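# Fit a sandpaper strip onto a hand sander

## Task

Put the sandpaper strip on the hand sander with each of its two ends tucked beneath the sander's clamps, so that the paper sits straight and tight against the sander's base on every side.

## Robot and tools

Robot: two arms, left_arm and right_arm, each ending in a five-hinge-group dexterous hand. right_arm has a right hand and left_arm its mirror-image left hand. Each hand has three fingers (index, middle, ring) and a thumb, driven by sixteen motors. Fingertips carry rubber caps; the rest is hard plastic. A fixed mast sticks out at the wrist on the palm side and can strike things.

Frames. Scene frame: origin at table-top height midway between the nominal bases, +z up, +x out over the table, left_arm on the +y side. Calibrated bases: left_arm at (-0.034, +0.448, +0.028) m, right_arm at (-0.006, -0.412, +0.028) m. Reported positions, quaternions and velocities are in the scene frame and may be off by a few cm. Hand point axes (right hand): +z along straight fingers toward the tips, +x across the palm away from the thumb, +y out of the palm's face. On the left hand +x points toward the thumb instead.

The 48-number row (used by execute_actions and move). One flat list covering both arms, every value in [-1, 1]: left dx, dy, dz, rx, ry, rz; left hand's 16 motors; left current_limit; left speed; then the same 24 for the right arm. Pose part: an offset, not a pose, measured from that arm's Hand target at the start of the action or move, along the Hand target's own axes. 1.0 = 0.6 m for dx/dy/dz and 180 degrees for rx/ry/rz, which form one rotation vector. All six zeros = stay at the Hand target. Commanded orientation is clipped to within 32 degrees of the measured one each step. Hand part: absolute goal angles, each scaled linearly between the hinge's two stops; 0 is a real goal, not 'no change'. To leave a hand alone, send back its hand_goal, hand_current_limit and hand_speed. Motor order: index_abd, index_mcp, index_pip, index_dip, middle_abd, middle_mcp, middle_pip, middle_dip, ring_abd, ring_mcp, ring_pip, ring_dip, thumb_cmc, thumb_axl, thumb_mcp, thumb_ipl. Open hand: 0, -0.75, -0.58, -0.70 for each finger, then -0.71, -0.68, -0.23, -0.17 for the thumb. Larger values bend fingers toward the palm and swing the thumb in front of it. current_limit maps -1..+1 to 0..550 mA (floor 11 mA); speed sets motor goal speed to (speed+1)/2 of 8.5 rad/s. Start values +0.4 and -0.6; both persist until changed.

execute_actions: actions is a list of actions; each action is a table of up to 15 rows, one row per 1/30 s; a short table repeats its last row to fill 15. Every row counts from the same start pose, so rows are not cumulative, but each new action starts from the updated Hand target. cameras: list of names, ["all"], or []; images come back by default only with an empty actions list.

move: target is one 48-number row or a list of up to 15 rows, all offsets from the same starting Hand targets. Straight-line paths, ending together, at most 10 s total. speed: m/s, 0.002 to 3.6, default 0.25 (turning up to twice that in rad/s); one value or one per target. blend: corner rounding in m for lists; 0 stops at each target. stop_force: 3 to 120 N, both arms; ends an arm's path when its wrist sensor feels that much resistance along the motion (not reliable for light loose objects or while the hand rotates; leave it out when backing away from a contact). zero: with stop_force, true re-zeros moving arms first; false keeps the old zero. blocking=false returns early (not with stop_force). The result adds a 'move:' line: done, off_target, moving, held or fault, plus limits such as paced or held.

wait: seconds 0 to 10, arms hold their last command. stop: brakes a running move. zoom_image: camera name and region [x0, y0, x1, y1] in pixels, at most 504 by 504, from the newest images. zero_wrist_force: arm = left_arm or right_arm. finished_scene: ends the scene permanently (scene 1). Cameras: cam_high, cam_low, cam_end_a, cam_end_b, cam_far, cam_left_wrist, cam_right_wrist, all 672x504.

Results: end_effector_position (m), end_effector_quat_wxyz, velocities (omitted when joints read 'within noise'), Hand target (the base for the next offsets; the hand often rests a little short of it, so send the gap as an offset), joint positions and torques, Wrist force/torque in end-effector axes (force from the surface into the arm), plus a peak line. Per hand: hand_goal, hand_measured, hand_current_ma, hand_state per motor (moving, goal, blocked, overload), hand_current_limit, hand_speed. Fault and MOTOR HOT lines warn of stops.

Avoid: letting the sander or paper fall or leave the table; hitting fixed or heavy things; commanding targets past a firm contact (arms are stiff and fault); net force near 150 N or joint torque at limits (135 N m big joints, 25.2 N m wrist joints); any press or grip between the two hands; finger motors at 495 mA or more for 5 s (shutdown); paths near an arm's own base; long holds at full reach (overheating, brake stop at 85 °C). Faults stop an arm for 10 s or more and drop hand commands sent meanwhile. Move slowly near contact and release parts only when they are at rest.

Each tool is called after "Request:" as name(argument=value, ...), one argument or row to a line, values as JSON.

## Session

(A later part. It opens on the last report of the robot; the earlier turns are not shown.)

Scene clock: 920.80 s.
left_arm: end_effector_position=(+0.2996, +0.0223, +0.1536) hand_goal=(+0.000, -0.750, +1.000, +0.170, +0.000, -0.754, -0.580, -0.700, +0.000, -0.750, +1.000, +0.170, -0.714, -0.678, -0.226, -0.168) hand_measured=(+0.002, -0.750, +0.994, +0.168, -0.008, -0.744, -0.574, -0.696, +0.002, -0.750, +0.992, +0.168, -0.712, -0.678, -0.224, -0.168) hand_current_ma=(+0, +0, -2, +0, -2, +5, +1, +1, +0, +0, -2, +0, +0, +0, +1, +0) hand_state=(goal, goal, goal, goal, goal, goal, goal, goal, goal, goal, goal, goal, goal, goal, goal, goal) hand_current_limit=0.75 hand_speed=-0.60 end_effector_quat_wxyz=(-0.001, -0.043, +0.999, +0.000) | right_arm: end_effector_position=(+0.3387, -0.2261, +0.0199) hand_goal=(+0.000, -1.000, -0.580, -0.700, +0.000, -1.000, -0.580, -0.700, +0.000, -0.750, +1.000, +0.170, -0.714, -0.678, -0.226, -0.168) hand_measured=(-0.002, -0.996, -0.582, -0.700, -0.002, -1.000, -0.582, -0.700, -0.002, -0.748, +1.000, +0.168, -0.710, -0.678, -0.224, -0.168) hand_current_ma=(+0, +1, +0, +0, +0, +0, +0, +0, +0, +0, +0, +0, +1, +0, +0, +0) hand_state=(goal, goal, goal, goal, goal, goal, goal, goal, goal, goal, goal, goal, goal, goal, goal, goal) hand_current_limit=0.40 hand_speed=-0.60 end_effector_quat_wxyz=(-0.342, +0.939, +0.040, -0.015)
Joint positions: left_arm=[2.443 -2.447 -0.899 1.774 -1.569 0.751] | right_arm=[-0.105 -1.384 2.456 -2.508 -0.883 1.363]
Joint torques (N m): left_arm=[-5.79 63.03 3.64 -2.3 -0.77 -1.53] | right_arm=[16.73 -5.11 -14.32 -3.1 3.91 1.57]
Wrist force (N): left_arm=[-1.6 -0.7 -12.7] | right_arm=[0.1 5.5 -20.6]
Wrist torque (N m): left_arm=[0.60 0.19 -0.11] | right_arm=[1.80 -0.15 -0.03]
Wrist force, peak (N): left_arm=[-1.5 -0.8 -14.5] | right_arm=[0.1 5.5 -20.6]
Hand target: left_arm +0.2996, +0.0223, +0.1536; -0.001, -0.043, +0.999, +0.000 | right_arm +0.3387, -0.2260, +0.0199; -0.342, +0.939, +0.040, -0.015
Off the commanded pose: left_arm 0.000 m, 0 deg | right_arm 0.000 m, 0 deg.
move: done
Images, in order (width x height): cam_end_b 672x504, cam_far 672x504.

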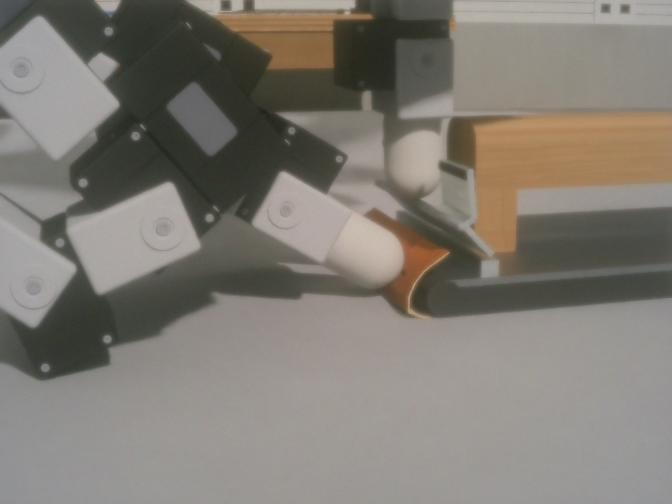

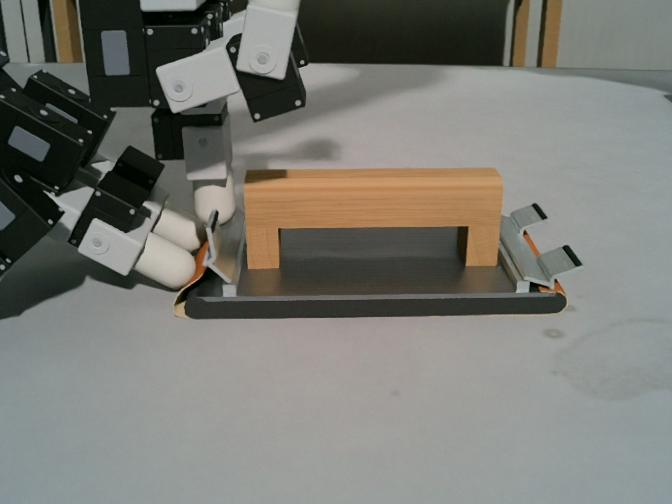

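Request:
wait(
  seconds=0.1,
  cameras=["cam_far","cam_end_b","cam_end_a"],
)

Request:
zoom_image(
  camera="cam_end_a",
  region=[370, 150, 530, 290],
)

Request:
zoom_image(
  camera="cam_far",
  region=[165, 230, 255, 330],
)

Request:
zoom_image(
  camera="cam_far",
  region=[490, 190, 600, 330],
)

Request:
zoom_image(
  camera="cam_end_b",
  region=[380, 210, 500, 330],
)

Scene clock: 947.10 s.
left_arm: end_effector_position=(+0.2996, +0.0223, +0.1536) hand_goal=(+0.000, -0.750, +1.000, +0.170, +0.000, -0.754, -0.580, -0.700, +0.000, -0.750, +1.000, +0.170, -0.714, -0.678, -0.226, -0.168) hand_measured=(+0.002, -0.750, +0.994, +0.168, -0.008, -0.742, -0.574, -0.696, +0.002, -0.750, +0.992, +0.168, -0.712, -0.678, -0.224, -0.168) hand_current_ma=(+0, +0, -2, +0, -2, +5, +2, +1, +0, +0, -2, +0, +0, +0, +1, +0) hand_state=(goal, goal, goal, goal, goal, goal, goal, goal, goal, goal, goal, goal, goal, goal, goal, goal) hand_current_limit=0.75 hand_speed=-0.60 end_effector_quat_wxyz=(-0.001, -0.043, +0.999, +0.000) | right_arm: end_effector_position=(+0.3387, -0.2260, +0.0199) hand_goal=(+0.000, -1.000, -0.580, -0.700, +0.000, -1.000, -0.580, -0.700, +0.000, -0.750, +1.000, +0.170, -0.714, -0.678, -0.226, -0.168) hand_measured=(-0.002, -0.996, -0.582, -0.700, -0.002, -1.000, -0.582, -0.700, -0.002, -0.748, +1.000, +0.168, -0.710, -0.678, -0.224, -0.168) hand_current_ma=(+0, +1, +0, +0, +0, +0, +0, +0, +0, +0, +0, +0, +1, +0, +0, +0) hand_state=(goal, goal, goal, goal, goal, goal, goal, goal, goal, goal, goal, goal, goal, goal, goal, goal) hand_current_limit=0.40 hand_speed=-0.60 end_effector_quat_wxyz=(-0.342, +0.939, +0.040, -0.015)
Joint positions: left_arm=[2.443 -2.447 -0.899 1.774 -1.569 0.751] | right_arm=[-0.105 -1.384 2.456 -2.508 -0.883 1.363]
Joint torques (N m): left_arm=[-6.19 62.25 4.52 -1.86 -0.86 -1.17] | right_arm=[16.06 -4.84 -12.03 -3.05 3.76 1.97]
Wrist force (N): left_arm=[-1.6 -0.5 -12.5] | right_arm=[0.2 6.0 -21.0]
Wrist torque (N m): left_arm=[0.63 0.18 -0.11] | right_arm=[1.88 -0.16 -0.02]
Wrist force, peak (N): left_arm=[-1.7 -0.5 -12.7] | right_arm=[0.0 5.8 -21.3]
Hand target: left_arm +0.2996, +0.0223, +0.1536; -0.001, -0.043, +0.999, +0.000 | right_arm +0.3387, -0.2260, +0.0199; -0.342, +0.939, +0.040, -0.015
Off the commanded pose: left_arm 0.000 m, 0 deg | right_arm 0.000 m, 0 deg.
wait: 0.10 s; at rest from the start
Images, in order (width x height): cam_end_a 672x504, cam_end_b 672x504, cam_far 672x504.

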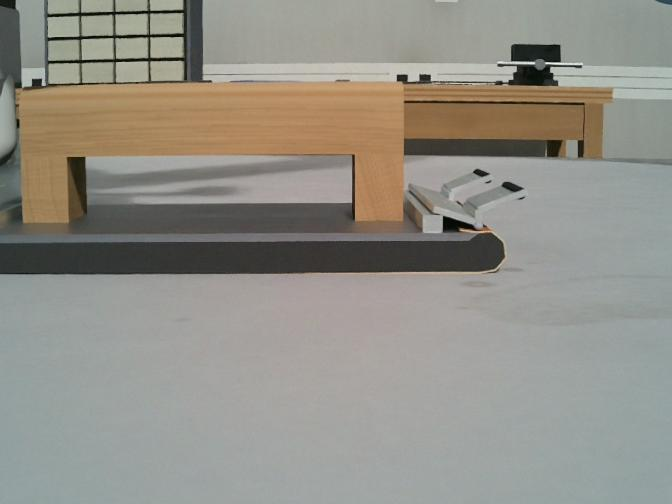

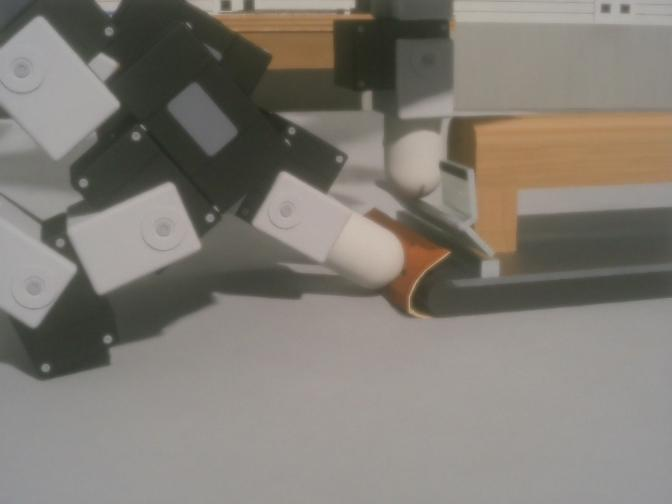

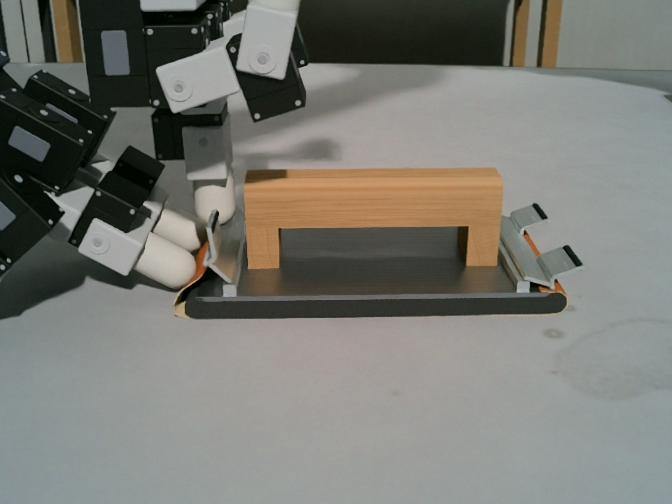

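Scaled by 3.150 from the camera's 672x504 image, which has a finer 960x720 frame.

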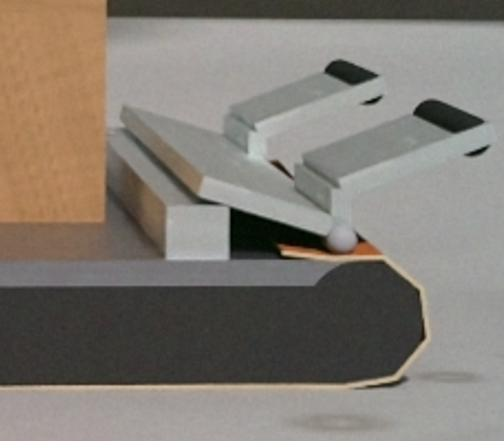

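Scaled by 5.040 from the camera's 672x504 image, which has a finer 960x720 frame.

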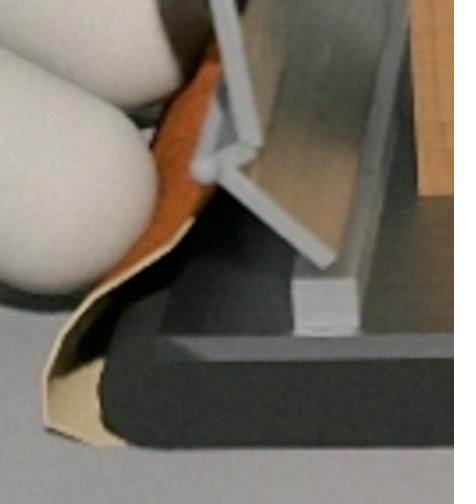

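Scaled by 3.600 from the camera's 672x504 image, which has a finer 960x720 frame.

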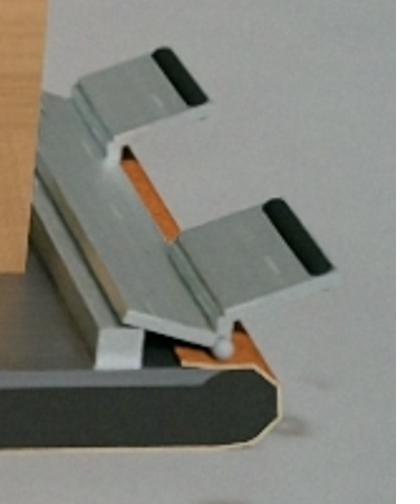

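Scaled by 4.200 from the camera's 672x504 image, which has a finer 960x720 frame.

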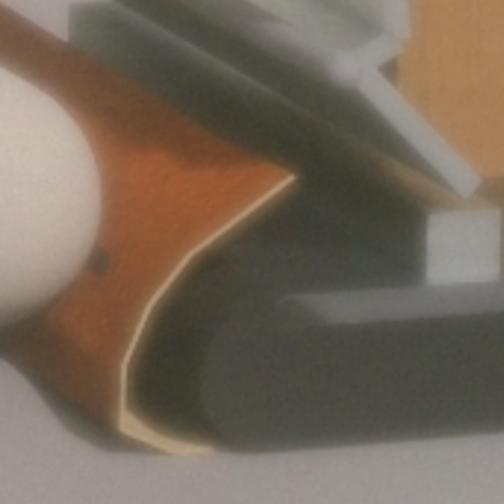

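Request:
move(
  target=[
    [0,0,-0.0333,0,0,0, 0,-0.75,1.0,0.17, 0,-0.754,-0.58,-0.70, 0,-0.75,1.0,0.17, -0.714,-0.678,-0.226,-0.168, 0.75,-0.6, 0,0.0383,-0.0322,0,0,0, 0,-1.0,-0.58,-0.70, 0,-1.0,-0.58,-0.70, 0,-0.75,1.0,0.17, -0.714,-0.678,-0.226,-0.168, 0.4,-0.6],
  ],
  speed=0.05,
  cameras=["cam_far","cam_end_b","cam_end_a"],
)

Request:
zoom_image(
  camera="cam_far",
  region=[140, 230, 240, 330],
)

Request:
zoom_image(
  camera="cam_end_b",
  region=[370, 200, 500, 330],
)

Request:
zoom_image(
  camera="cam_end_a",
  region=[370, 150, 530, 290],
)

Scene clock: 1014.83 s.
left_arm: end_effector_position=(+0.2996, +0.0223, +0.1736) hand_goal=(+0.000, -0.750, +1.000, +0.170, +0.000, -0.754, -0.580, -0.700, +0.000, -0.750, +1.000, +0.170, -0.714, -0.678, -0.226, -0.168) hand_measured=(+0.002, -0.750, +0.994, +0.168, -0.002, -0.750, -0.576, -0.696, +0.002, -0.750, +0.992, +0.168, -0.712, -0.678, -0.224, -0.168) hand_current_ma=(+0, +0, -2, +0, +0, +1, +1, +1, +0, +0, -2, +0, +0, +0, +1, +0) hand_state=(goal, goal, goal, goal, goal, goal, goal, goal, goal, goal, goal, goal, goal, goal, goal, goal) hand_current_limit=0.75 hand_speed=-0.60 end_effector_quat_wxyz=(-0.001, -0.043, +0.999, +0.000) | right_arm: end_effector_position=(+0.3412, -0.2558, +0.0199) hand_goal=(+0.000, -1.000, -0.580, -0.700, +0.000, -1.000, -0.580, -0.700, +0.000, -0.750, +1.000, +0.170, -0.714, -0.678, -0.226, -0.168) hand_measured=(-0.002, -0.992, -0.580, -0.702, -0.002, -0.992, -0.580, -0.702, -0.002, -0.748, +1.000, +0.168, -0.710, -0.678, -0.224, -0.168) hand_current_ma=(+0, +2, +0, +0, +0, +2, +0, +0, +0, +0, +0, +0, +1, +0, +0, +0) hand_state=(goal, goal, goal, goal, goal, goal, goal, goal, goal, goal, goal, goal, goal, goal, goal, goal) hand_current_limit=0.40 hand_speed=-0.60 end_effector_quat_wxyz=(-0.342, +0.939, +0.040, -0.015)
Joint positions: left_arm=[2.443 -2.436 -0.867 1.732 -1.569 0.751] | right_arm=[-0.186 -1.412 2.461 -2.421 -0.897 1.26]
Joint torques (N m): left_arm=[7.08 67.46 29.58 -4.13 -0.46 1.8] | right_arm=[-9.54 -28.92 -14.02 -0.77 -0.48 -1.72]
Wrist force (N): left_arm=[-1.8 -0.8 -3.9] | right_arm=[0.1 0.1 0.1]
Wrist torque (N m): left_arm=[0.05 0.37 -0.14] | right_arm=[-0.04 -0.06 0.07]
Wrist force, peak (N): left_arm=[-1.5 -0.4 -12.8] | right_arm=[0.2 5.7 -21.3]
Hand target: left_arm +0.2997, +0.0223, +0.1736; -0.001, -0.043, +0.999, +0.000 | right_arm +0.3413, -0.2559, +0.0199; -0.342, +0.939, +0.040, -0.015
Off the commanded pose: left_arm 0.000 m, 0 deg | right_arm 0.000 m, 0 deg.
move: done
Images, in order (width x height): cam_end_a 672x504, cam_end_b 672x504, cam_far 672x504.

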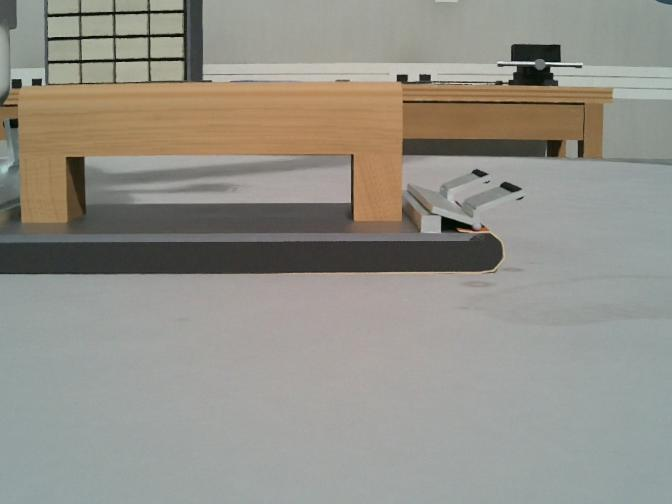

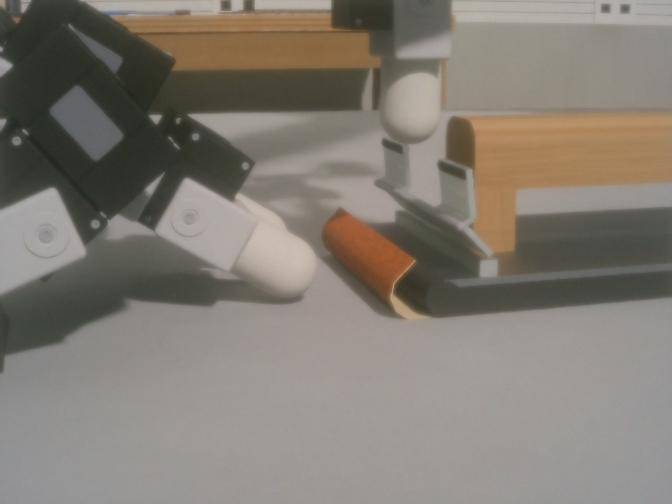

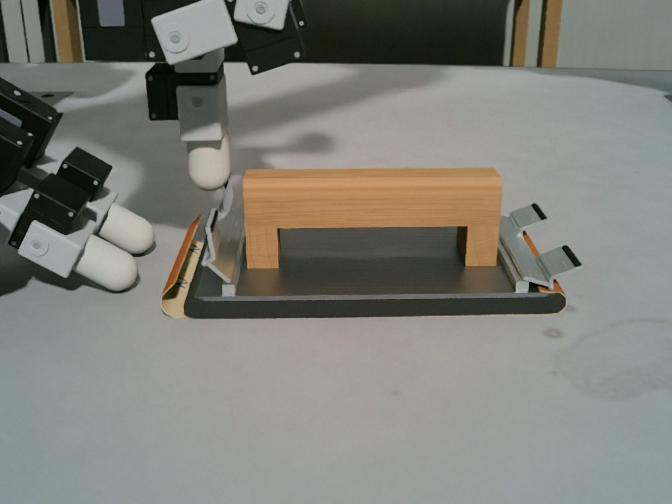

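Scaled by 5.040 from the camera's 672x504 image, which has a finer 960x720 frame.

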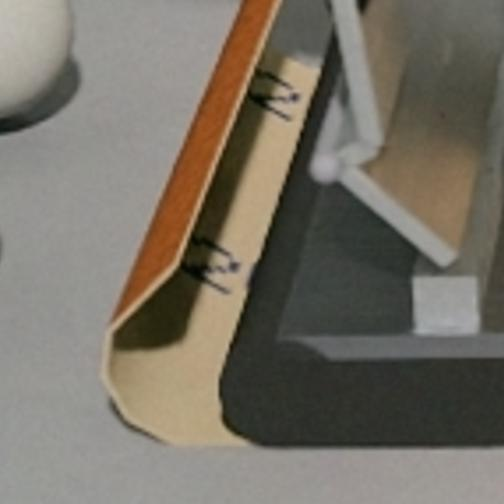

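Scaled by 3.877 from the camera's 672x504 image, which has a finer 960x720 frame.

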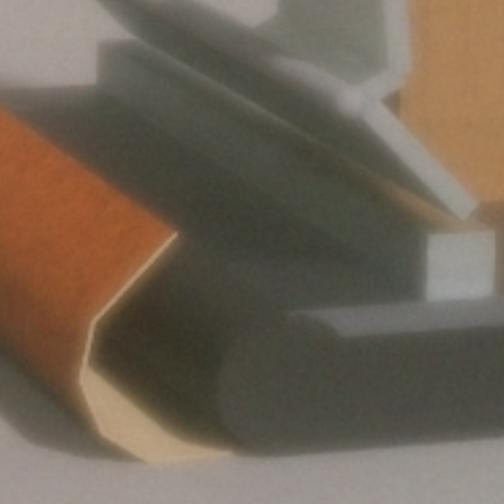

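Scaled by 3.150 from the camera's 672x504 image, which has a finer 960x720 frame.

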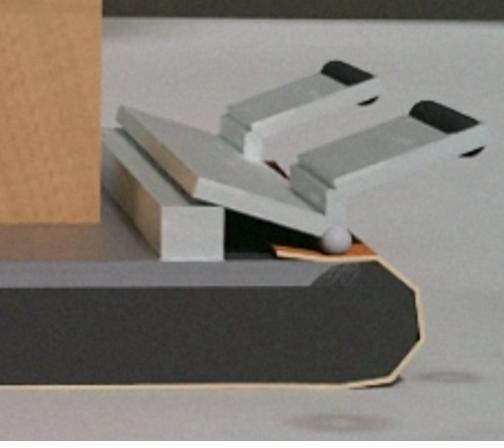

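Request:
move(
  target=[
    [-0.0383,0,-0.0417,0,0,0, 0,-0.75,1.0,0.17, 0,-0.754,-0.58,-0.70, 0,-0.75,1.0,0.17, -0.714,-0.678,-0.226,-0.168, 0.75,-0.6, -0.0383,-0.04287,-0.05107,0,0,0, 0,-1.0,-0.58,-0.70, 0,-1.0,-0.58,-0.70, 0,-0.75,1.0,0.17, -0.714,-0.678,-0.226,-0.168, 0.4,-0.6],
    [-0.0383,0,-0.0417,0,0,0, -0.052,-0.75,-0.58,-0.70, 0.052,-0.754,-0.58,-0.70, 0,-0.75,1.0,0.17, -0.714,-0.678,-0.226,-0.168, 0.75,-0.6, -0.0383,-0.04287,-0.05107,0,0,0, -0.058,-1.0,-0.58,-0.70, 0,-1.0,-0.58,-0.70, 0.058,-1.0,-0.58,-0.70, -0.714,-0.678,-0.226,-0.168, 0.4,-0.6],
  ],
  speed=0.06,
  cameras=["cam_far","cam_end_b","cam_end_a"],
)

Request:
zoom_image(
  camera="cam_far",
  region=[100, 130, 300, 330],
)

Request:
zoom_image(
  camera="cam_end_b",
  region=[250, 80, 500, 330],
)

Scene clock: 1120.50 s.
left_arm: end_effector_position=(+0.3226, +0.0243, +0.1986) hand_goal=(-0.052, -0.750, -0.580, -0.700, +0.052, -0.754, -0.580, -0.700, +0.000, -0.750, +1.000, +0.170, -0.714, -0.678, -0.226, -0.168) hand_measured=(-0.050, -0.750, -0.576, -0.698, +0.048, -0.750, -0.576, -0.696, +0.002, -0.750, +0.992, +0.168, -0.712, -0.678, -0.224, -0.168) hand_current_ma=(+0, +0, +1, +0, +0, +1, +1, +1, +0, +0, -2, +0, +0, +0, +1, +0) hand_state=(goal, goal, goal, goal, goal, goal, goal, goal, goal, goal, goal, goal, goal, goal, goal, goal) hand_current_limit=0.75 hand_speed=-0.60 end_effector_quat_wxyz=(-0.001, -0.043, +0.999, +0.000) | right_arm: end_effector_position=(+0.3185, -0.2579, +0.0600) hand_goal=(-0.058, -1.000, -0.580, -0.700, +0.000, -1.000, -0.580, -0.700, +0.058, -1.000, -0.580, -0.700, -0.714, -0.678, -0.226, -0.168) hand_measured=(-0.054, -0.992, -0.580, -0.702, -0.002, -0.992, -0.580, -0.702, +0.054, -0.984, -0.572, -0.698, -0.710, -0.678, -0.224, -0.168) hand_current_ma=(+0, +2, +0, +0, +0, +2, +0, +0, +0, +8, +2, +0, +1, +0, +0, +0) hand_state=(goal, goal, goal, goal, goal, goal, goal, goal, goal, goal, goal, goal, goal, goal, goal, goal) hand_current_limit=0.40 hand_speed=-0.60 end_effector_quat_wxyz=(-0.342, +0.939, +0.040, -0.015)
Joint positions: left_arm=[2.47 -2.466 -0.747 1.642 -1.569 0.778] | right_arm=[-0.202 -1.592 2.479 -2.246 -0.9 1.24]
Joint torques (N m): left_arm=[10.67 42.56 30.07 -3.93 -0.41 1.95] | right_arm=[-9.12 -23.6 -8.48 -0.95 -0.09 -1.9]
Wrist force (N): left_arm=[-1.5 -0.8 -3.9] | right_arm=[0.0 0.4 -0.2]
Wrist torque (N m): left_arm=[0.05 0.32 -0.11] | right_arm=[-0.03 -0.03 0.09]
Wrist force, peak (N): left_arm=[-2.0 -0.9 -4.4] | right_arm=[0.5 0.1 0.4]
Hand target: left_arm +0.3226, +0.0243, +0.1986; -0.001, -0.043, +0.999, +0.000 | right_arm +0.3185, -0.2579, +0.0600; -0.342, +0.939, +0.040, -0.015
Off the commanded pose: left_arm 0.000 m, 0 deg | right_arm 0.000 m, 0 deg.
move: done
Images, in order (width x height): cam_end_a 672x504, cam_end_b 672x504, cam_far 672x504.

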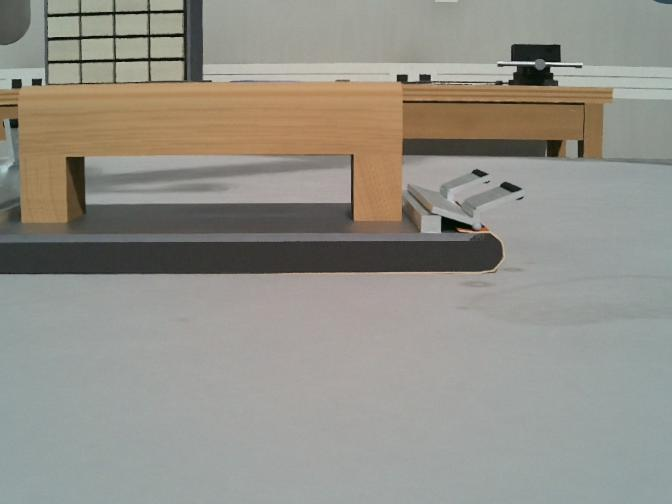

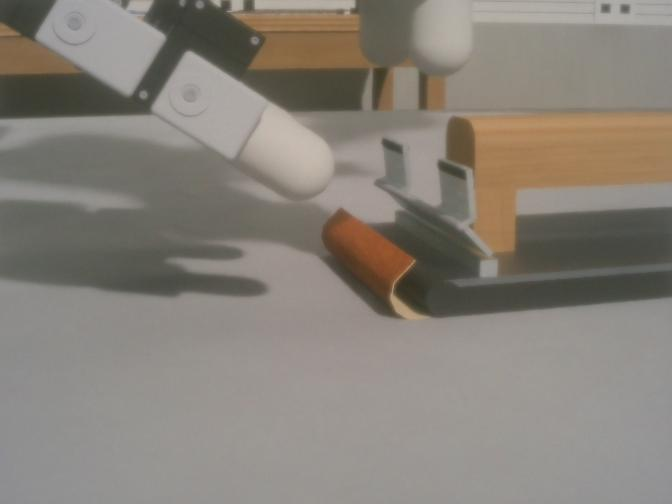

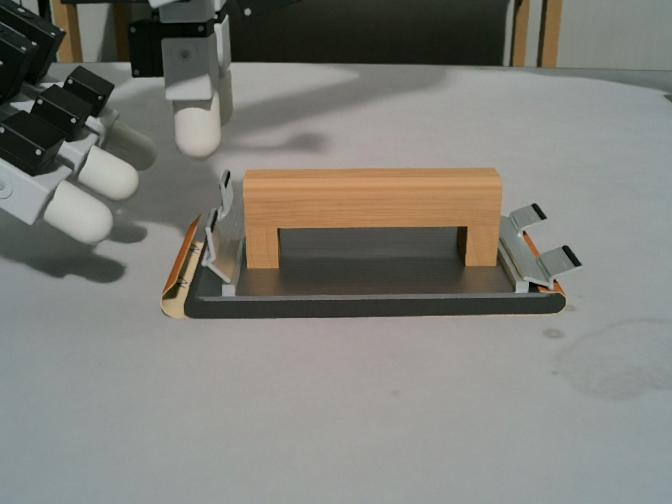

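Scaled by 2.520 from the camera's 672x504 image, which has a finer 960x720 frame.

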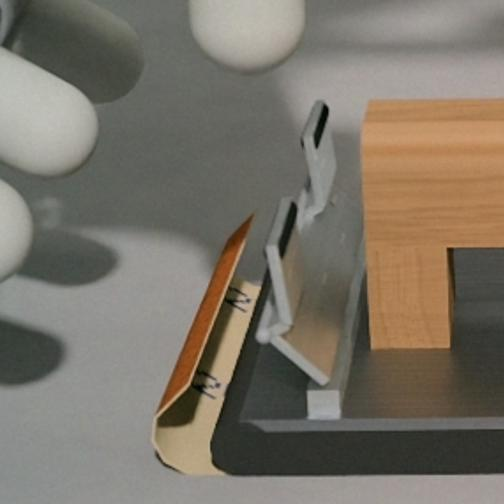

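Scaled by 2.016 from the camera's 672x504 image, which has a finer 960x720 frame.

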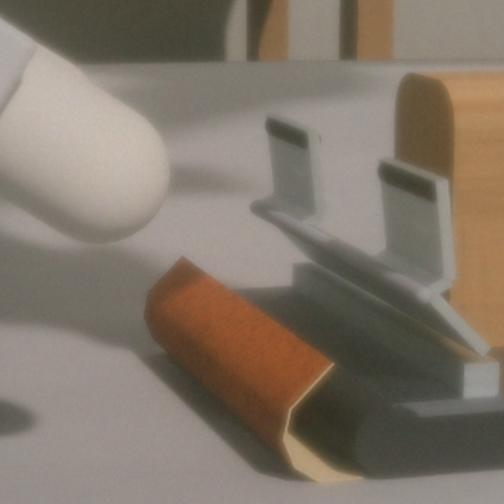

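Request:
move(
  target=[
    [0,0.05,0,0,0,0, -0.052,-0.75,-0.58,-0.70, 0.052,-0.754,-0.58,-0.70, 0,-0.75,1.0,0.17, -0.714,-0.678,-0.226,-0.168, 0.75,-0.6, 0,0.02186,0.02605,0,0,0, -0.058,-1.0,-0.58,-0.70, 0,-1.0,-0.58,-0.70, 0.058,-1.0,-0.58,-0.70, -0.714,-0.678,-0.226,-0.168, 0.4,-0.6],
    [0,0.05,0.0583,0,0,0, -0.052,-0.75,-0.58,-0.70, 0.052,-0.754,-0.58,-0.70, 0,-0.75,1.0,0.17, -0.714,-0.678,-0.226,-0.168, 0.75,-0.6, 0,0.04372,0.05209,0,0,0, -0.058,-1.0,-0.58,-0.70, 0,-1.0,-0.58,-0.70, 0.058,-1.0,-0.58,-0.70, -0.714,-0.678,-0.226,-0.168, 0.4,-0.6],
  ],
  speed=0.05,
  blend=0.005,
  cameras=["cam_far","cam_end_b"],
)

Request:
zoom_image(
  camera="cam_far",
  region=[80, 130, 300, 330],
)

Request:
zoom_image(
  camera="cam_end_b",
  region=[250, 80, 500, 330],
)

Scene clock: 1130.27 s.
left_arm: end_effector_position=(+0.3200, +0.0541, +0.1637) hand_goal=(-0.052, -0.750, -0.580, -0.700, +0.052, -0.754, -0.580, -0.700, +0.000, -0.750, +1.000, +0.170, -0.714, -0.678, -0.226, -0.168) hand_measured=(-0.050, -0.750, -0.576, -0.698, +0.048, -0.750, -0.578, -0.696, +0.002, -0.750, +0.992, +0.168, -0.712, -0.678, -0.224, -0.168) hand_current_ma=(+0, +0, +1, +0, +0, +1, +0, +1, +0, +0, -2, +0, +0, +0, +1, +0) hand_state=(goal, goal, goal, goal, goal, goal, goal, goal, goal, goal, goal, goal, goal, goal, goal, goal) hand_current_limit=0.75 hand_speed=-0.60 end_effector_quat_wxyz=(-0.001, -0.043, +0.999, +0.000) | right_arm: end_effector_position=(+0.3184, -0.2579, +0.0192) hand_goal=(-0.058, -1.000, -0.580, -0.700, +0.000, -1.000, -0.580, -0.700, +0.058, -1.000, -0.580, -0.700, -0.714, -0.678, -0.226, -0.168) hand_measured=(-0.054, -0.992, -0.580, -0.702, -0.002, -0.992, -0.580, -0.702, +0.054, -0.986, -0.578, -0.698, -0.710, -0.678, -0.224, -0.168) hand_current_ma=(+0, +2, +0, +0, +0, +2, +0, +0, +0, +5, +0, +0, +1, +0, +0, +0) hand_state=(goal, goal, goal, goal, goal, goal, goal, goal, goal, goal, goal, goal, goal, goal, goal, goal) hand_current_limit=0.40 hand_speed=-0.60 end_effector_quat_wxyz=(-0.342, +0.939, +0.040, -0.015)
Joint positions: left_arm=[2.505 -2.402 -0.954 1.785 -1.569 0.813] | right_arm=[-0.203 -1.46 2.52 -2.419 -0.9 1.24]
Joint torques (N m): left_arm=[12.02 40.49 5.65 -0.83 1.87 1.67] | right_arm=[9.31 -3.59 -4.24 -4.37 1.92 1.54]
Wrist force (N): left_arm=[-1.6 -1.3 -3.8] | right_arm=[0.3 -0.1 -0.3]
Wrist torque (N m): left_arm=[-0.03 0.36 -0.11] | right_arm=[-0.03 -0.07 0.06]
Wrist force, peak (N): left_arm=[-1.8 -0.8 -4.5] | right_arm=[0.2 -0.1 -0.8]
Hand target: left_arm +0.3200, +0.0541, +0.1636; -0.001, -0.043, +0.999, +0.000 | right_arm +0.3184, -0.2579, +0.0192; -0.342, +0.939, +0.040, -0.015
Off the commanded pose: left_arm 0.000 m, 0 deg | right_arm 0.000 m, 0 deg.
move: done
Images, in order (width x height): cam_end_b 672x504, cam_far 672x504.

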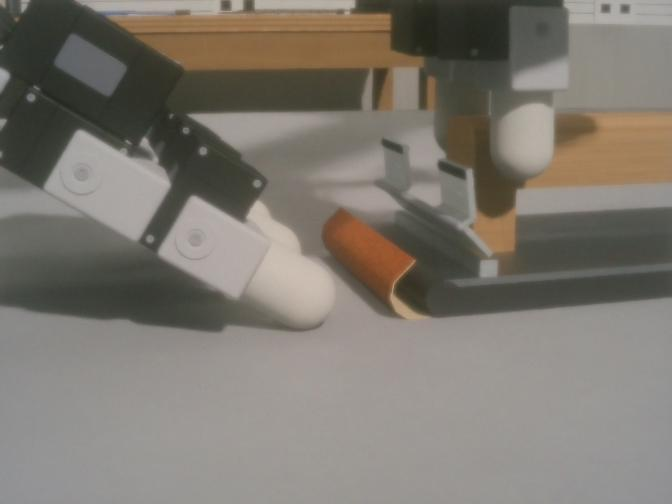

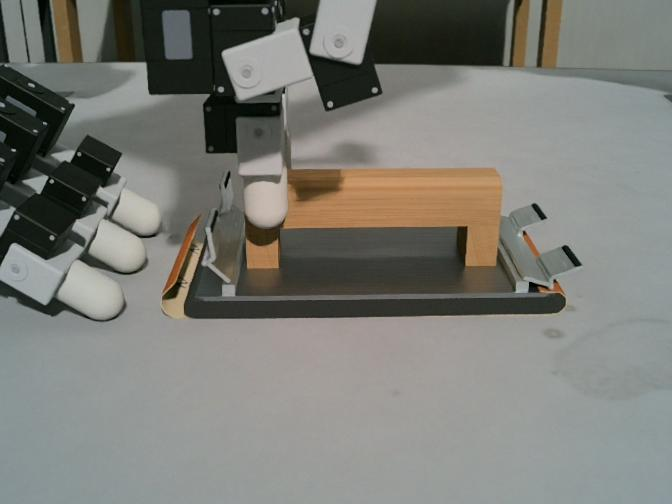

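Scaled by 2.291 from the camera's 672x504 image, which has a finer 960x720 frame.

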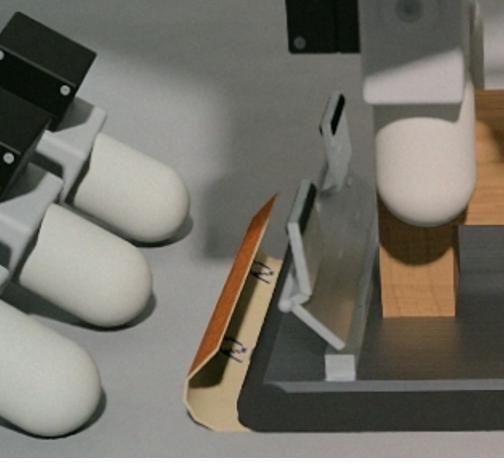

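Scaled by 2.016 from the camera's 672x504 image, which has a finer 960x720 frame.

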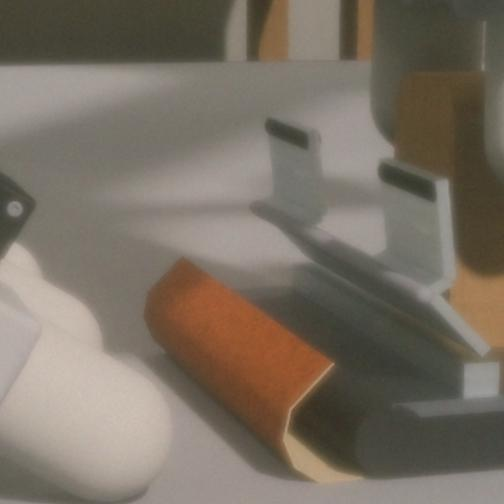

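Request:
zoom_image(
  camera="cam_far",
  region=[80, 180, 230, 330],
)

Scaled by 3.360 from the camera's 672x504 image, which has a finer 960x720 frame.

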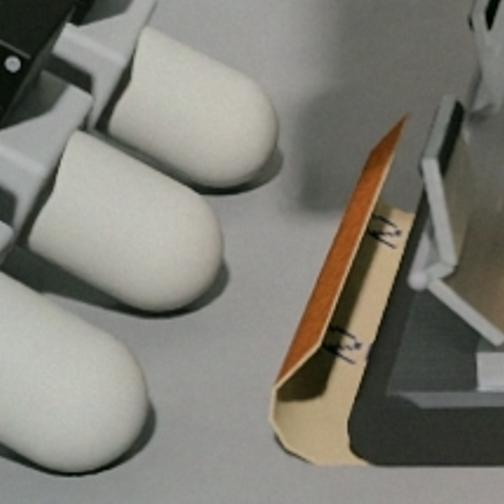

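Request:
move(
  target=[0,0,0.0475,0,0,0, -0.052,-0.75,-0.58,-0.70, 0.052,-0.754,-0.58,-0.70, 0,-0.75,1.0,0.17, -0.714,-0.678,-0.226,-0.168, 0.75,-0.6, 0.0075,-0.01532,0.01286,0,0,0, -0.058,-1.0,-0.58,-0.70, 0,-1.0,-0.58,-0.70, 0.058,-1.0,-0.58,-0.70, -0.714,-0.678,-0.226,-0.168, 0.4,-0.6],
  speed=0.02,
  stop_force=10,
  cameras=["cam_far","cam_end_b"],
)

Request:
zoom_image(
  camera="cam_far",
  region=[80, 130, 300, 330],
)

Scene clock: 1151.30 s.
left_arm: end_effector_position=(+0.3200, +0.0541, +0.1518) hand_goal=(-0.052, -0.750, -0.580, -0.700, +0.052, -0.754, -0.580, -0.700, +0.000, -0.750, +1.000, +0.170, -0.714, -0.678, -0.226, -0.168) hand_measured=(-0.050, -0.750, -0.576, -0.698, +0.046, -0.750, -0.578, -0.698, +0.002, -0.750, +0.992, +0.168, -0.712, -0.678, -0.224, -0.168) hand_current_ma=(+0, +0, +1, +0, -1, +1, +0, +0, +0, +0, -2, +0, +0, +0, +1, +0) hand_state=(goal, goal, goal, goal, goal, goal, goal, goal, goal, goal, goal, goal, goal, goal, goal, goal) hand_current_limit=0.75 hand_speed=-0.60 end_effector_quat_wxyz=(-0.001, -0.043, +0.999, +0.000) | right_arm: end_effector_position=(+0.3219, -0.2455, +0.0192) hand_goal=(-0.058, -1.000, -0.580, -0.700, +0.000, -1.000, -0.580, -0.700, +0.058, -1.000, -0.580, -0.700, -0.714, -0.678, -0.226, -0.168) hand_measured=(-0.054, -0.992, -0.580, -0.702, -0.002, -0.992, -0.580, -0.702, +0.056, -0.988, -0.578, -0.698, -0.710, -0.678, -0.224, -0.168) hand_current_ma=(+0, +2, +0, +0, +0, +2, +0, +0, +0, +5, +0, +0, +1, +0, +0, +0) hand_state=(goal, goal, goal, goal, goal, goal, goal, goal, goal, goal, goal, goal, goal, goal, goal, goal) hand_current_limit=0.40 hand_speed=-0.60 end_effector_quat_wxyz=(-0.342, +0.939, +0.040, -0.015)
Joint positions: left_arm=[2.505 -2.41 -0.971 1.81 -1.569 0.813] | right_arm=[-0.165 -1.438 2.508 -2.458 -0.893 1.287]
Joint torques (N m): left_arm=[7.01 61.29 26.96 -3.33 1.46 0.1] | right_arm=[10.2 -6.07 -17.49 -3.98 2.61 1.74]
Wrist force (N): left_arm=[-2.9 -0.6 -14.1] | right_arm=[0.7 0.0 -0.1]
Wrist torque (N m): left_arm=[0.79 0.13 -0.23] | right_arm=[-0.05 -0.14 -0.03]
Wrist force, peak (N): left_arm=[-4.0 -1.0 -23.6] | right_arm=[0.7 -0.6 -0.7]
Hand target: left_arm +0.3200, +0.0541, +0.1518; -0.001, -0.043, +0.999, +0.000 (not the last commanded pose) | right_arm +0.3219, -0.2455, +0.0192; -0.342, +0.939, +0.040, -0.015
Off the commanded pose: left_arm 0.017 m, 0 deg | right_arm 0.000 m, 0 deg.
move: contact (left_arm)
Images, in order (width x height): cam_end_b 672x504, cam_far 672x504.

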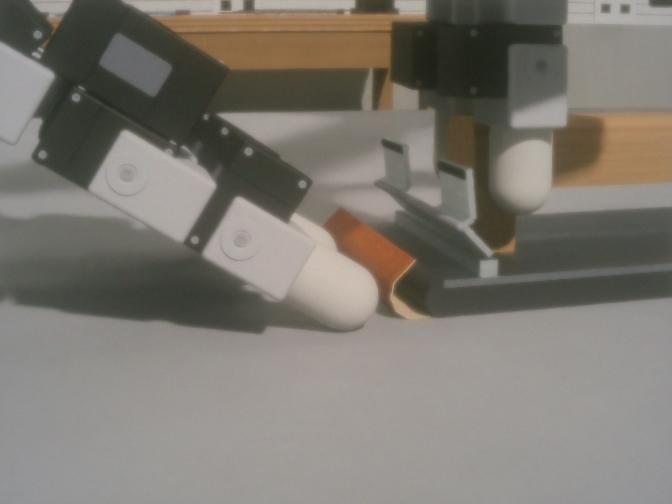

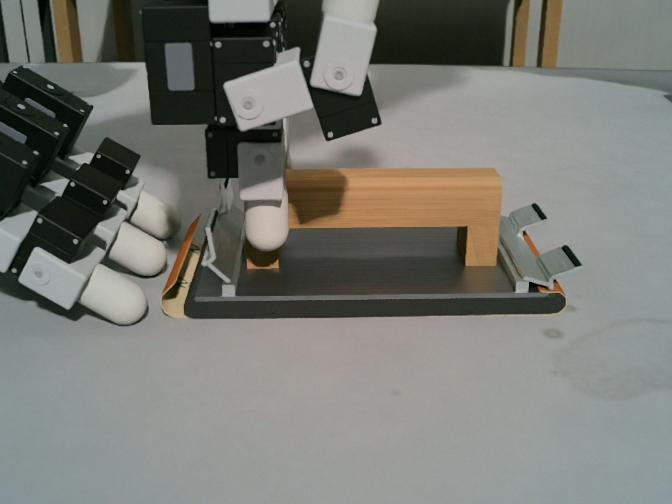

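Scaled by 2.291 from the camera's 672x504 image, which has a finer 960x720 frame.

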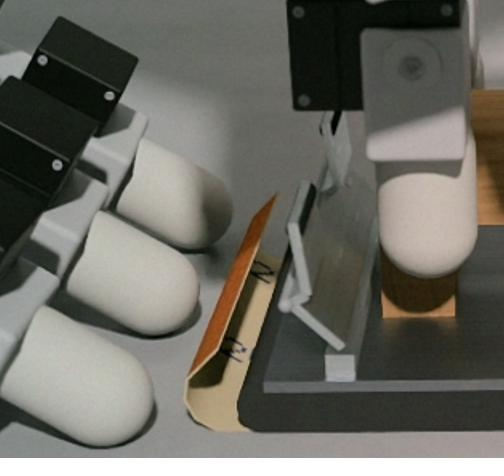

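Request:
move(
  target=[0,0,0.0025,0,0,0, -0.052,-0.75,-0.58,-0.70, 0.052,-0.754,-0.58,-0.70, 0,-0.75,1.0,0.17, -0.714,-0.678,-0.226,-0.168, 0.75,-0.6, 0,-0.00894,0.0075,0,0,0, -0.058,-1.0,-0.58,-0.70, 0,-1.0,-0.58,-0.70, 0.058,-1.0,-0.58,-0.70, -0.714,-0.678,-0.226,-0.168, 0.4,-0.6],
  speed=0.01,
  stop_force=20,
  cameras=["cam_far","cam_end_b","cam_end_a"],
)

Request:
zoom_image(
  camera="cam_far",
  region=[80, 130, 300, 330],
)

Request:
zoom_image(
  camera="cam_end_b",
  region=[300, 180, 500, 340],
)

Scene clock: 1164.57 s.
left_arm: end_effector_position=(+0.3200, +0.0541, +0.1504) hand_goal=(-0.052, -0.750, -0.580, -0.700, +0.052, -0.754, -0.580, -0.700, +0.000, -0.750, +1.000, +0.170, -0.714, -0.678, -0.226, -0.168) hand_measured=(-0.050, -0.750, -0.576, -0.698, +0.044, -0.750, -0.580, -0.698, +0.002, -0.750, +0.992, +0.168, -0.712, -0.678, -0.224, -0.168) hand_current_ma=(+0, +0, +1, +0, -2, +1, +0, +0, +0, +0, -2, +0, +0, +0, +1, +0) hand_state=(goal, goal, goal, goal, goal, goal, goal, goal, goal, goal, goal, goal, goal, goal, goal, goal) hand_current_limit=0.75 hand_speed=-0.60 end_effector_quat_wxyz=(-0.001, -0.043, +0.999, +0.000) | right_arm: end_effector_position=(+0.3213, -0.2386, +0.0192) hand_goal=(-0.058, -1.000, -0.580, -0.700, +0.000, -1.000, -0.580, -0.700, +0.058, -1.000, -0.580, -0.700, -0.714, -0.678, -0.226, -0.168) hand_measured=(-0.054, -0.992, -0.580, -0.702, -0.002, -0.992, -0.580, -0.702, +0.056, -0.988, -0.578, -0.698, -0.710, -0.678, -0.224, -0.168) hand_current_ma=(+0, +2, +0, +0, +0, +2, +0, +0, +0, +5, +0, +0, +1, +0, +0, +0) hand_state=(goal, goal, goal, goal, goal, goal, goal, goal, goal, goal, goal, goal, goal, goal, goal, goal) hand_current_limit=0.40 hand_speed=-0.60 end_effector_quat_wxyz=(-0.342, +0.939, +0.040, -0.015)
Joint positions: left_arm=[2.505 -2.411 -0.973 1.813 -1.569 0.813] | right_arm=[-0.145 -1.431 2.507 -2.48 -0.889 1.312]
Joint torques (N m): left_arm=[4.78 27.87 2.8 -0.44 1.87 -0.36] | right_arm=[9.95 -6.92 -17.41 -4.17 2.74 1.68]
Wrist force (N): left_arm=[-5.8 -1.3 -34.7] | right_arm=[0.5 0.0 -1.0]
Wrist torque (N m): left_arm=[2.38 -0.40 -0.44] | right_arm=[0.04 -0.07 -0.04]
Wrist force, peak (N): left_arm=[-5.8 -1.2 -34.8] | right_arm=[0.7 0.0 -1.0]
Hand target: left_arm +0.3200, +0.0541, +0.1504; -0.001, -0.043, +0.999, +0.000 | right_arm +0.3213, -0.2386, +0.0192; -0.342, +0.939, +0.040, -0.015
Off the commanded pose: left_arm 0.000 m, 0 deg | right_arm 0.000 m, 0 deg.
move: contact (left_arm)
Images, in order (width x height): cam_end_a 672x504, cam_end_b 672x504, cam_far 672x504.

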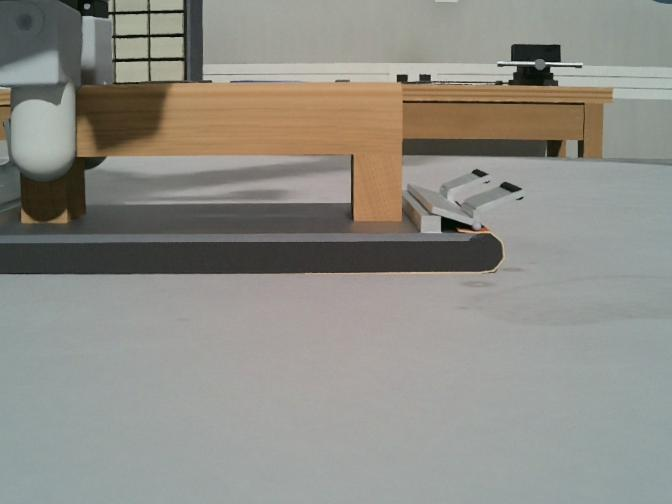

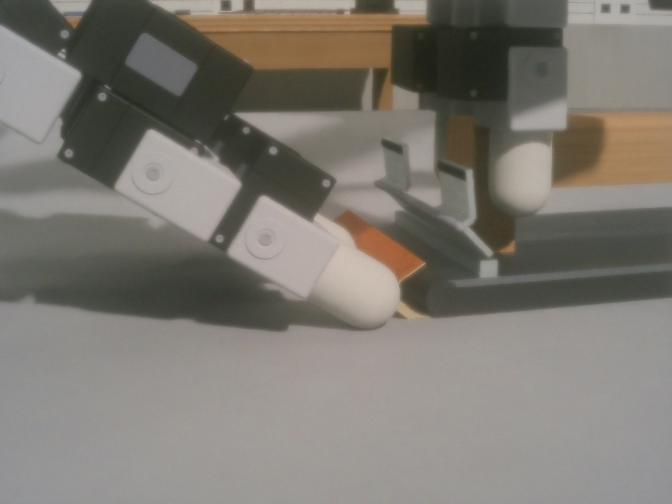

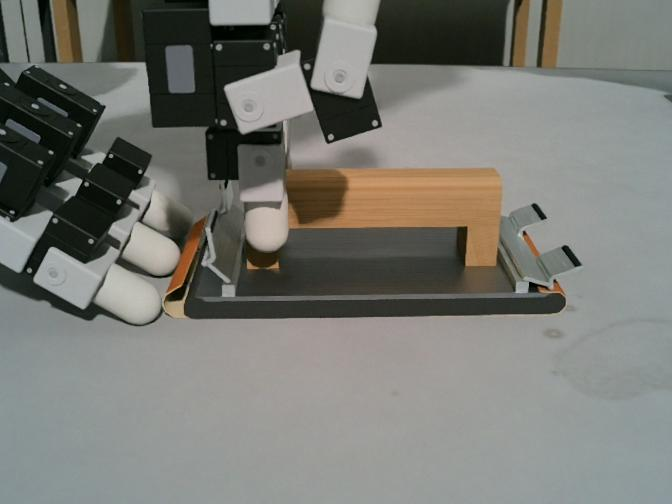

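Scaled by 2.291 from the camera's 672x504 image, which has a finer 960x720 frame.

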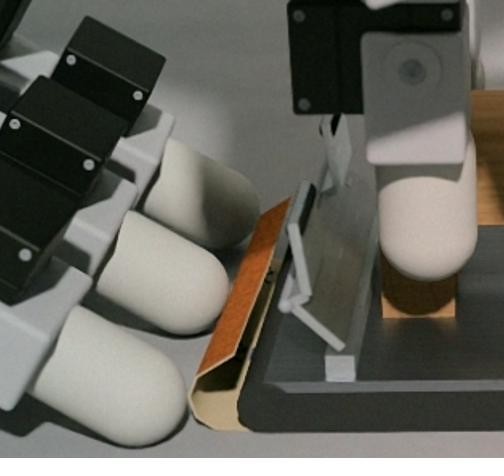

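Scaled by 2.520 from the camera's 672x504 image, which has a finer 960x720 frame.

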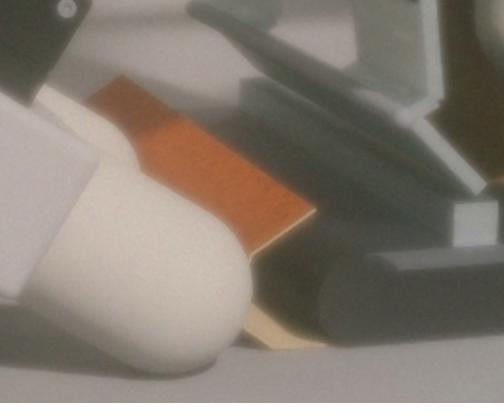

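Request:
move(
  target=[0,0,0,0,0,0, -0.052,-0.75,-0.58,-0.70, 0.052,-0.754,-0.58,-0.70, 0,-0.75,1.0,0.17, -0.714,-0.678,-0.226,-0.168, 0.75,-0.6, -0.0033,-0.00894,0.0075,0,0,0, -0.058,-1.0,-0.58,-0.70, 0,-1.0,-0.58,-0.70, 0.058,-1.0,-0.58,-0.70, -0.714,-0.678,-0.226,-0.168, 0.4,-0.6],
  speed=0.015,
  cameras=["cam_far","cam_end_b"],
)

Request:
zoom_image(
  camera="cam_far",
  region=[80, 130, 300, 330],
)

Request:
zoom_image(
  camera="cam_end_b",
  region=[300, 180, 500, 340],
)

Scene clock: 1171.90 s.
left_arm: end_effector_position=(+0.3200, +0.0541, +0.1504) hand_goal=(-0.052, -0.750, -0.580, -0.700, +0.052, -0.754, -0.580, -0.700, +0.000, -0.750, +1.000, +0.170, -0.714, -0.678, -0.226, -0.168) hand_measured=(-0.050, -0.750, -0.576, -0.698, +0.044, -0.750, -0.580, -0.698, +0.002, -0.750, +0.992, +0.168, -0.712, -0.678, -0.224, -0.168) hand_current_ma=(+0, +0, +1, +0, -2, +1, +0, +0, +0, +0, -2, +0, +0, +0, +1, +0) hand_state=(goal, goal, goal, goal, goal, goal, goal, goal, goal, goal, goal, goal, goal, goal, goal, goal) hand_current_limit=0.75 hand_speed=-0.60 end_effector_quat_wxyz=(-0.001, -0.043, +0.999, +0.000) | right_arm: end_effector_position=(+0.3187, -0.2318, +0.0192) hand_goal=(-0.058, -1.000, -0.580, -0.700, +0.000, -1.000, -0.580, -0.700, +0.058, -1.000, -0.580, -0.700, -0.714, -0.678, -0.226, -0.168) hand_measured=(-0.054, -0.992, -0.580, -0.702, +0.010, -1.000, -0.584, -0.702, +0.062, -0.992, -0.580, -0.700, -0.710, -0.678, -0.224, -0.168) hand_current_ma=(+0, +2, +0, +0, +2, +0, -1, +0, +0, +2, +0, +0, +1, +0, +0, +0) hand_state=(goal, goal, goal, goal, goal, goal, goal, goal, goal, goal, goal, goal, goal, goal, goal, goal) hand_current_limit=0.40 hand_speed=-0.60 end_effector_quat_wxyz=(-0.342, +0.939, +0.040, -0.015)
Joint positions: left_arm=[2.505 -2.411 -0.973 1.813 -1.569 0.813] | right_arm=[-0.126 -1.427 2.511 -2.502 -0.886 1.336]
Joint torques (N m): left_arm=[4.71 44.31 18.54 -0.47 1.65 -0.31] | right_arm=[9.73 -6.16 -1.64 -3.37 2.57 2.04]
Wrist force (N): left_arm=[-5.7 -1.4 -34.9] | right_arm=[1.6 -0.4 -3.9]
Wrist torque (N m): left_arm=[2.38 -0.41 -0.44] | right_arm=[0.34 0.08 0.08]
Wrist force, peak (N): left_arm=[-5.7 -1.4 -34.9] | right_arm=[1.6 -0.4 -3.9]
Hand target: left_arm +0.3200, +0.0541, +0.1504; -0.001, -0.043, +0.999, +0.000 | right_arm +0.3187, -0.2317, +0.0192; -0.342, +0.939, +0.040, -0.015
Off the commanded pose: left_arm 0.000 m, 0 deg | right_arm 0.000 m, 0 deg.
move: done
Images, in order (width x height): cam_end_b 672x504, cam_far 672x504.

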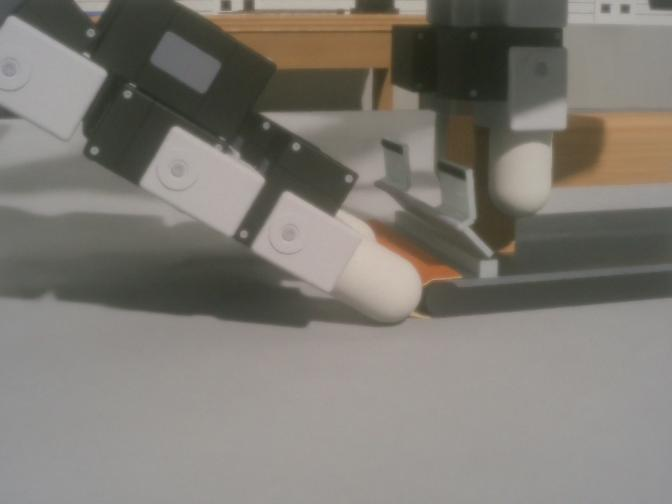

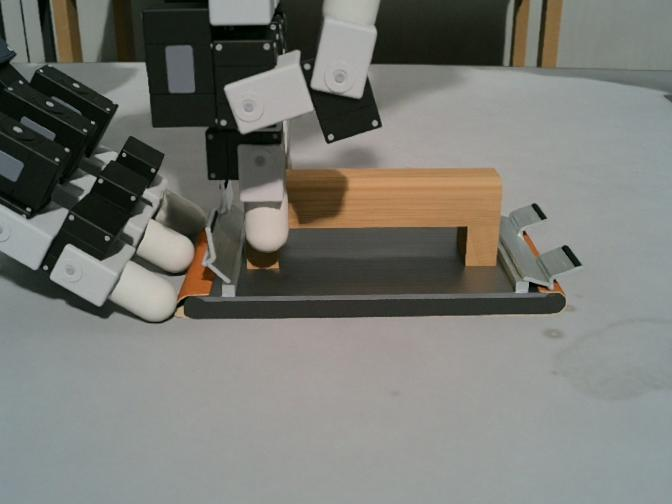

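Scaled by 2.291 from the camera's 672x504 image, which has a finer 960x720 frame.

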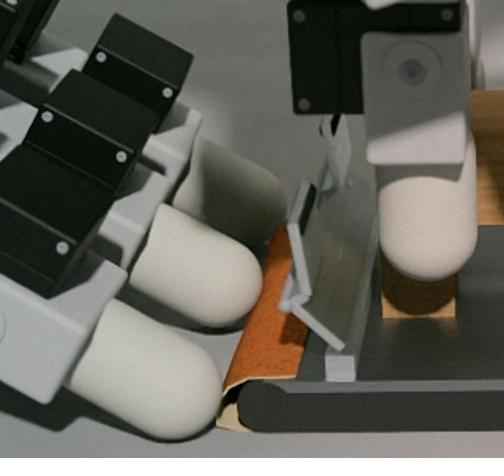

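Scaled by 2.520 from the camera's 672x504 image, which has a finer 960x720 frame.

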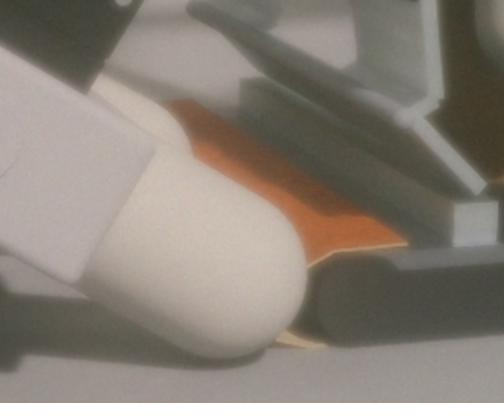

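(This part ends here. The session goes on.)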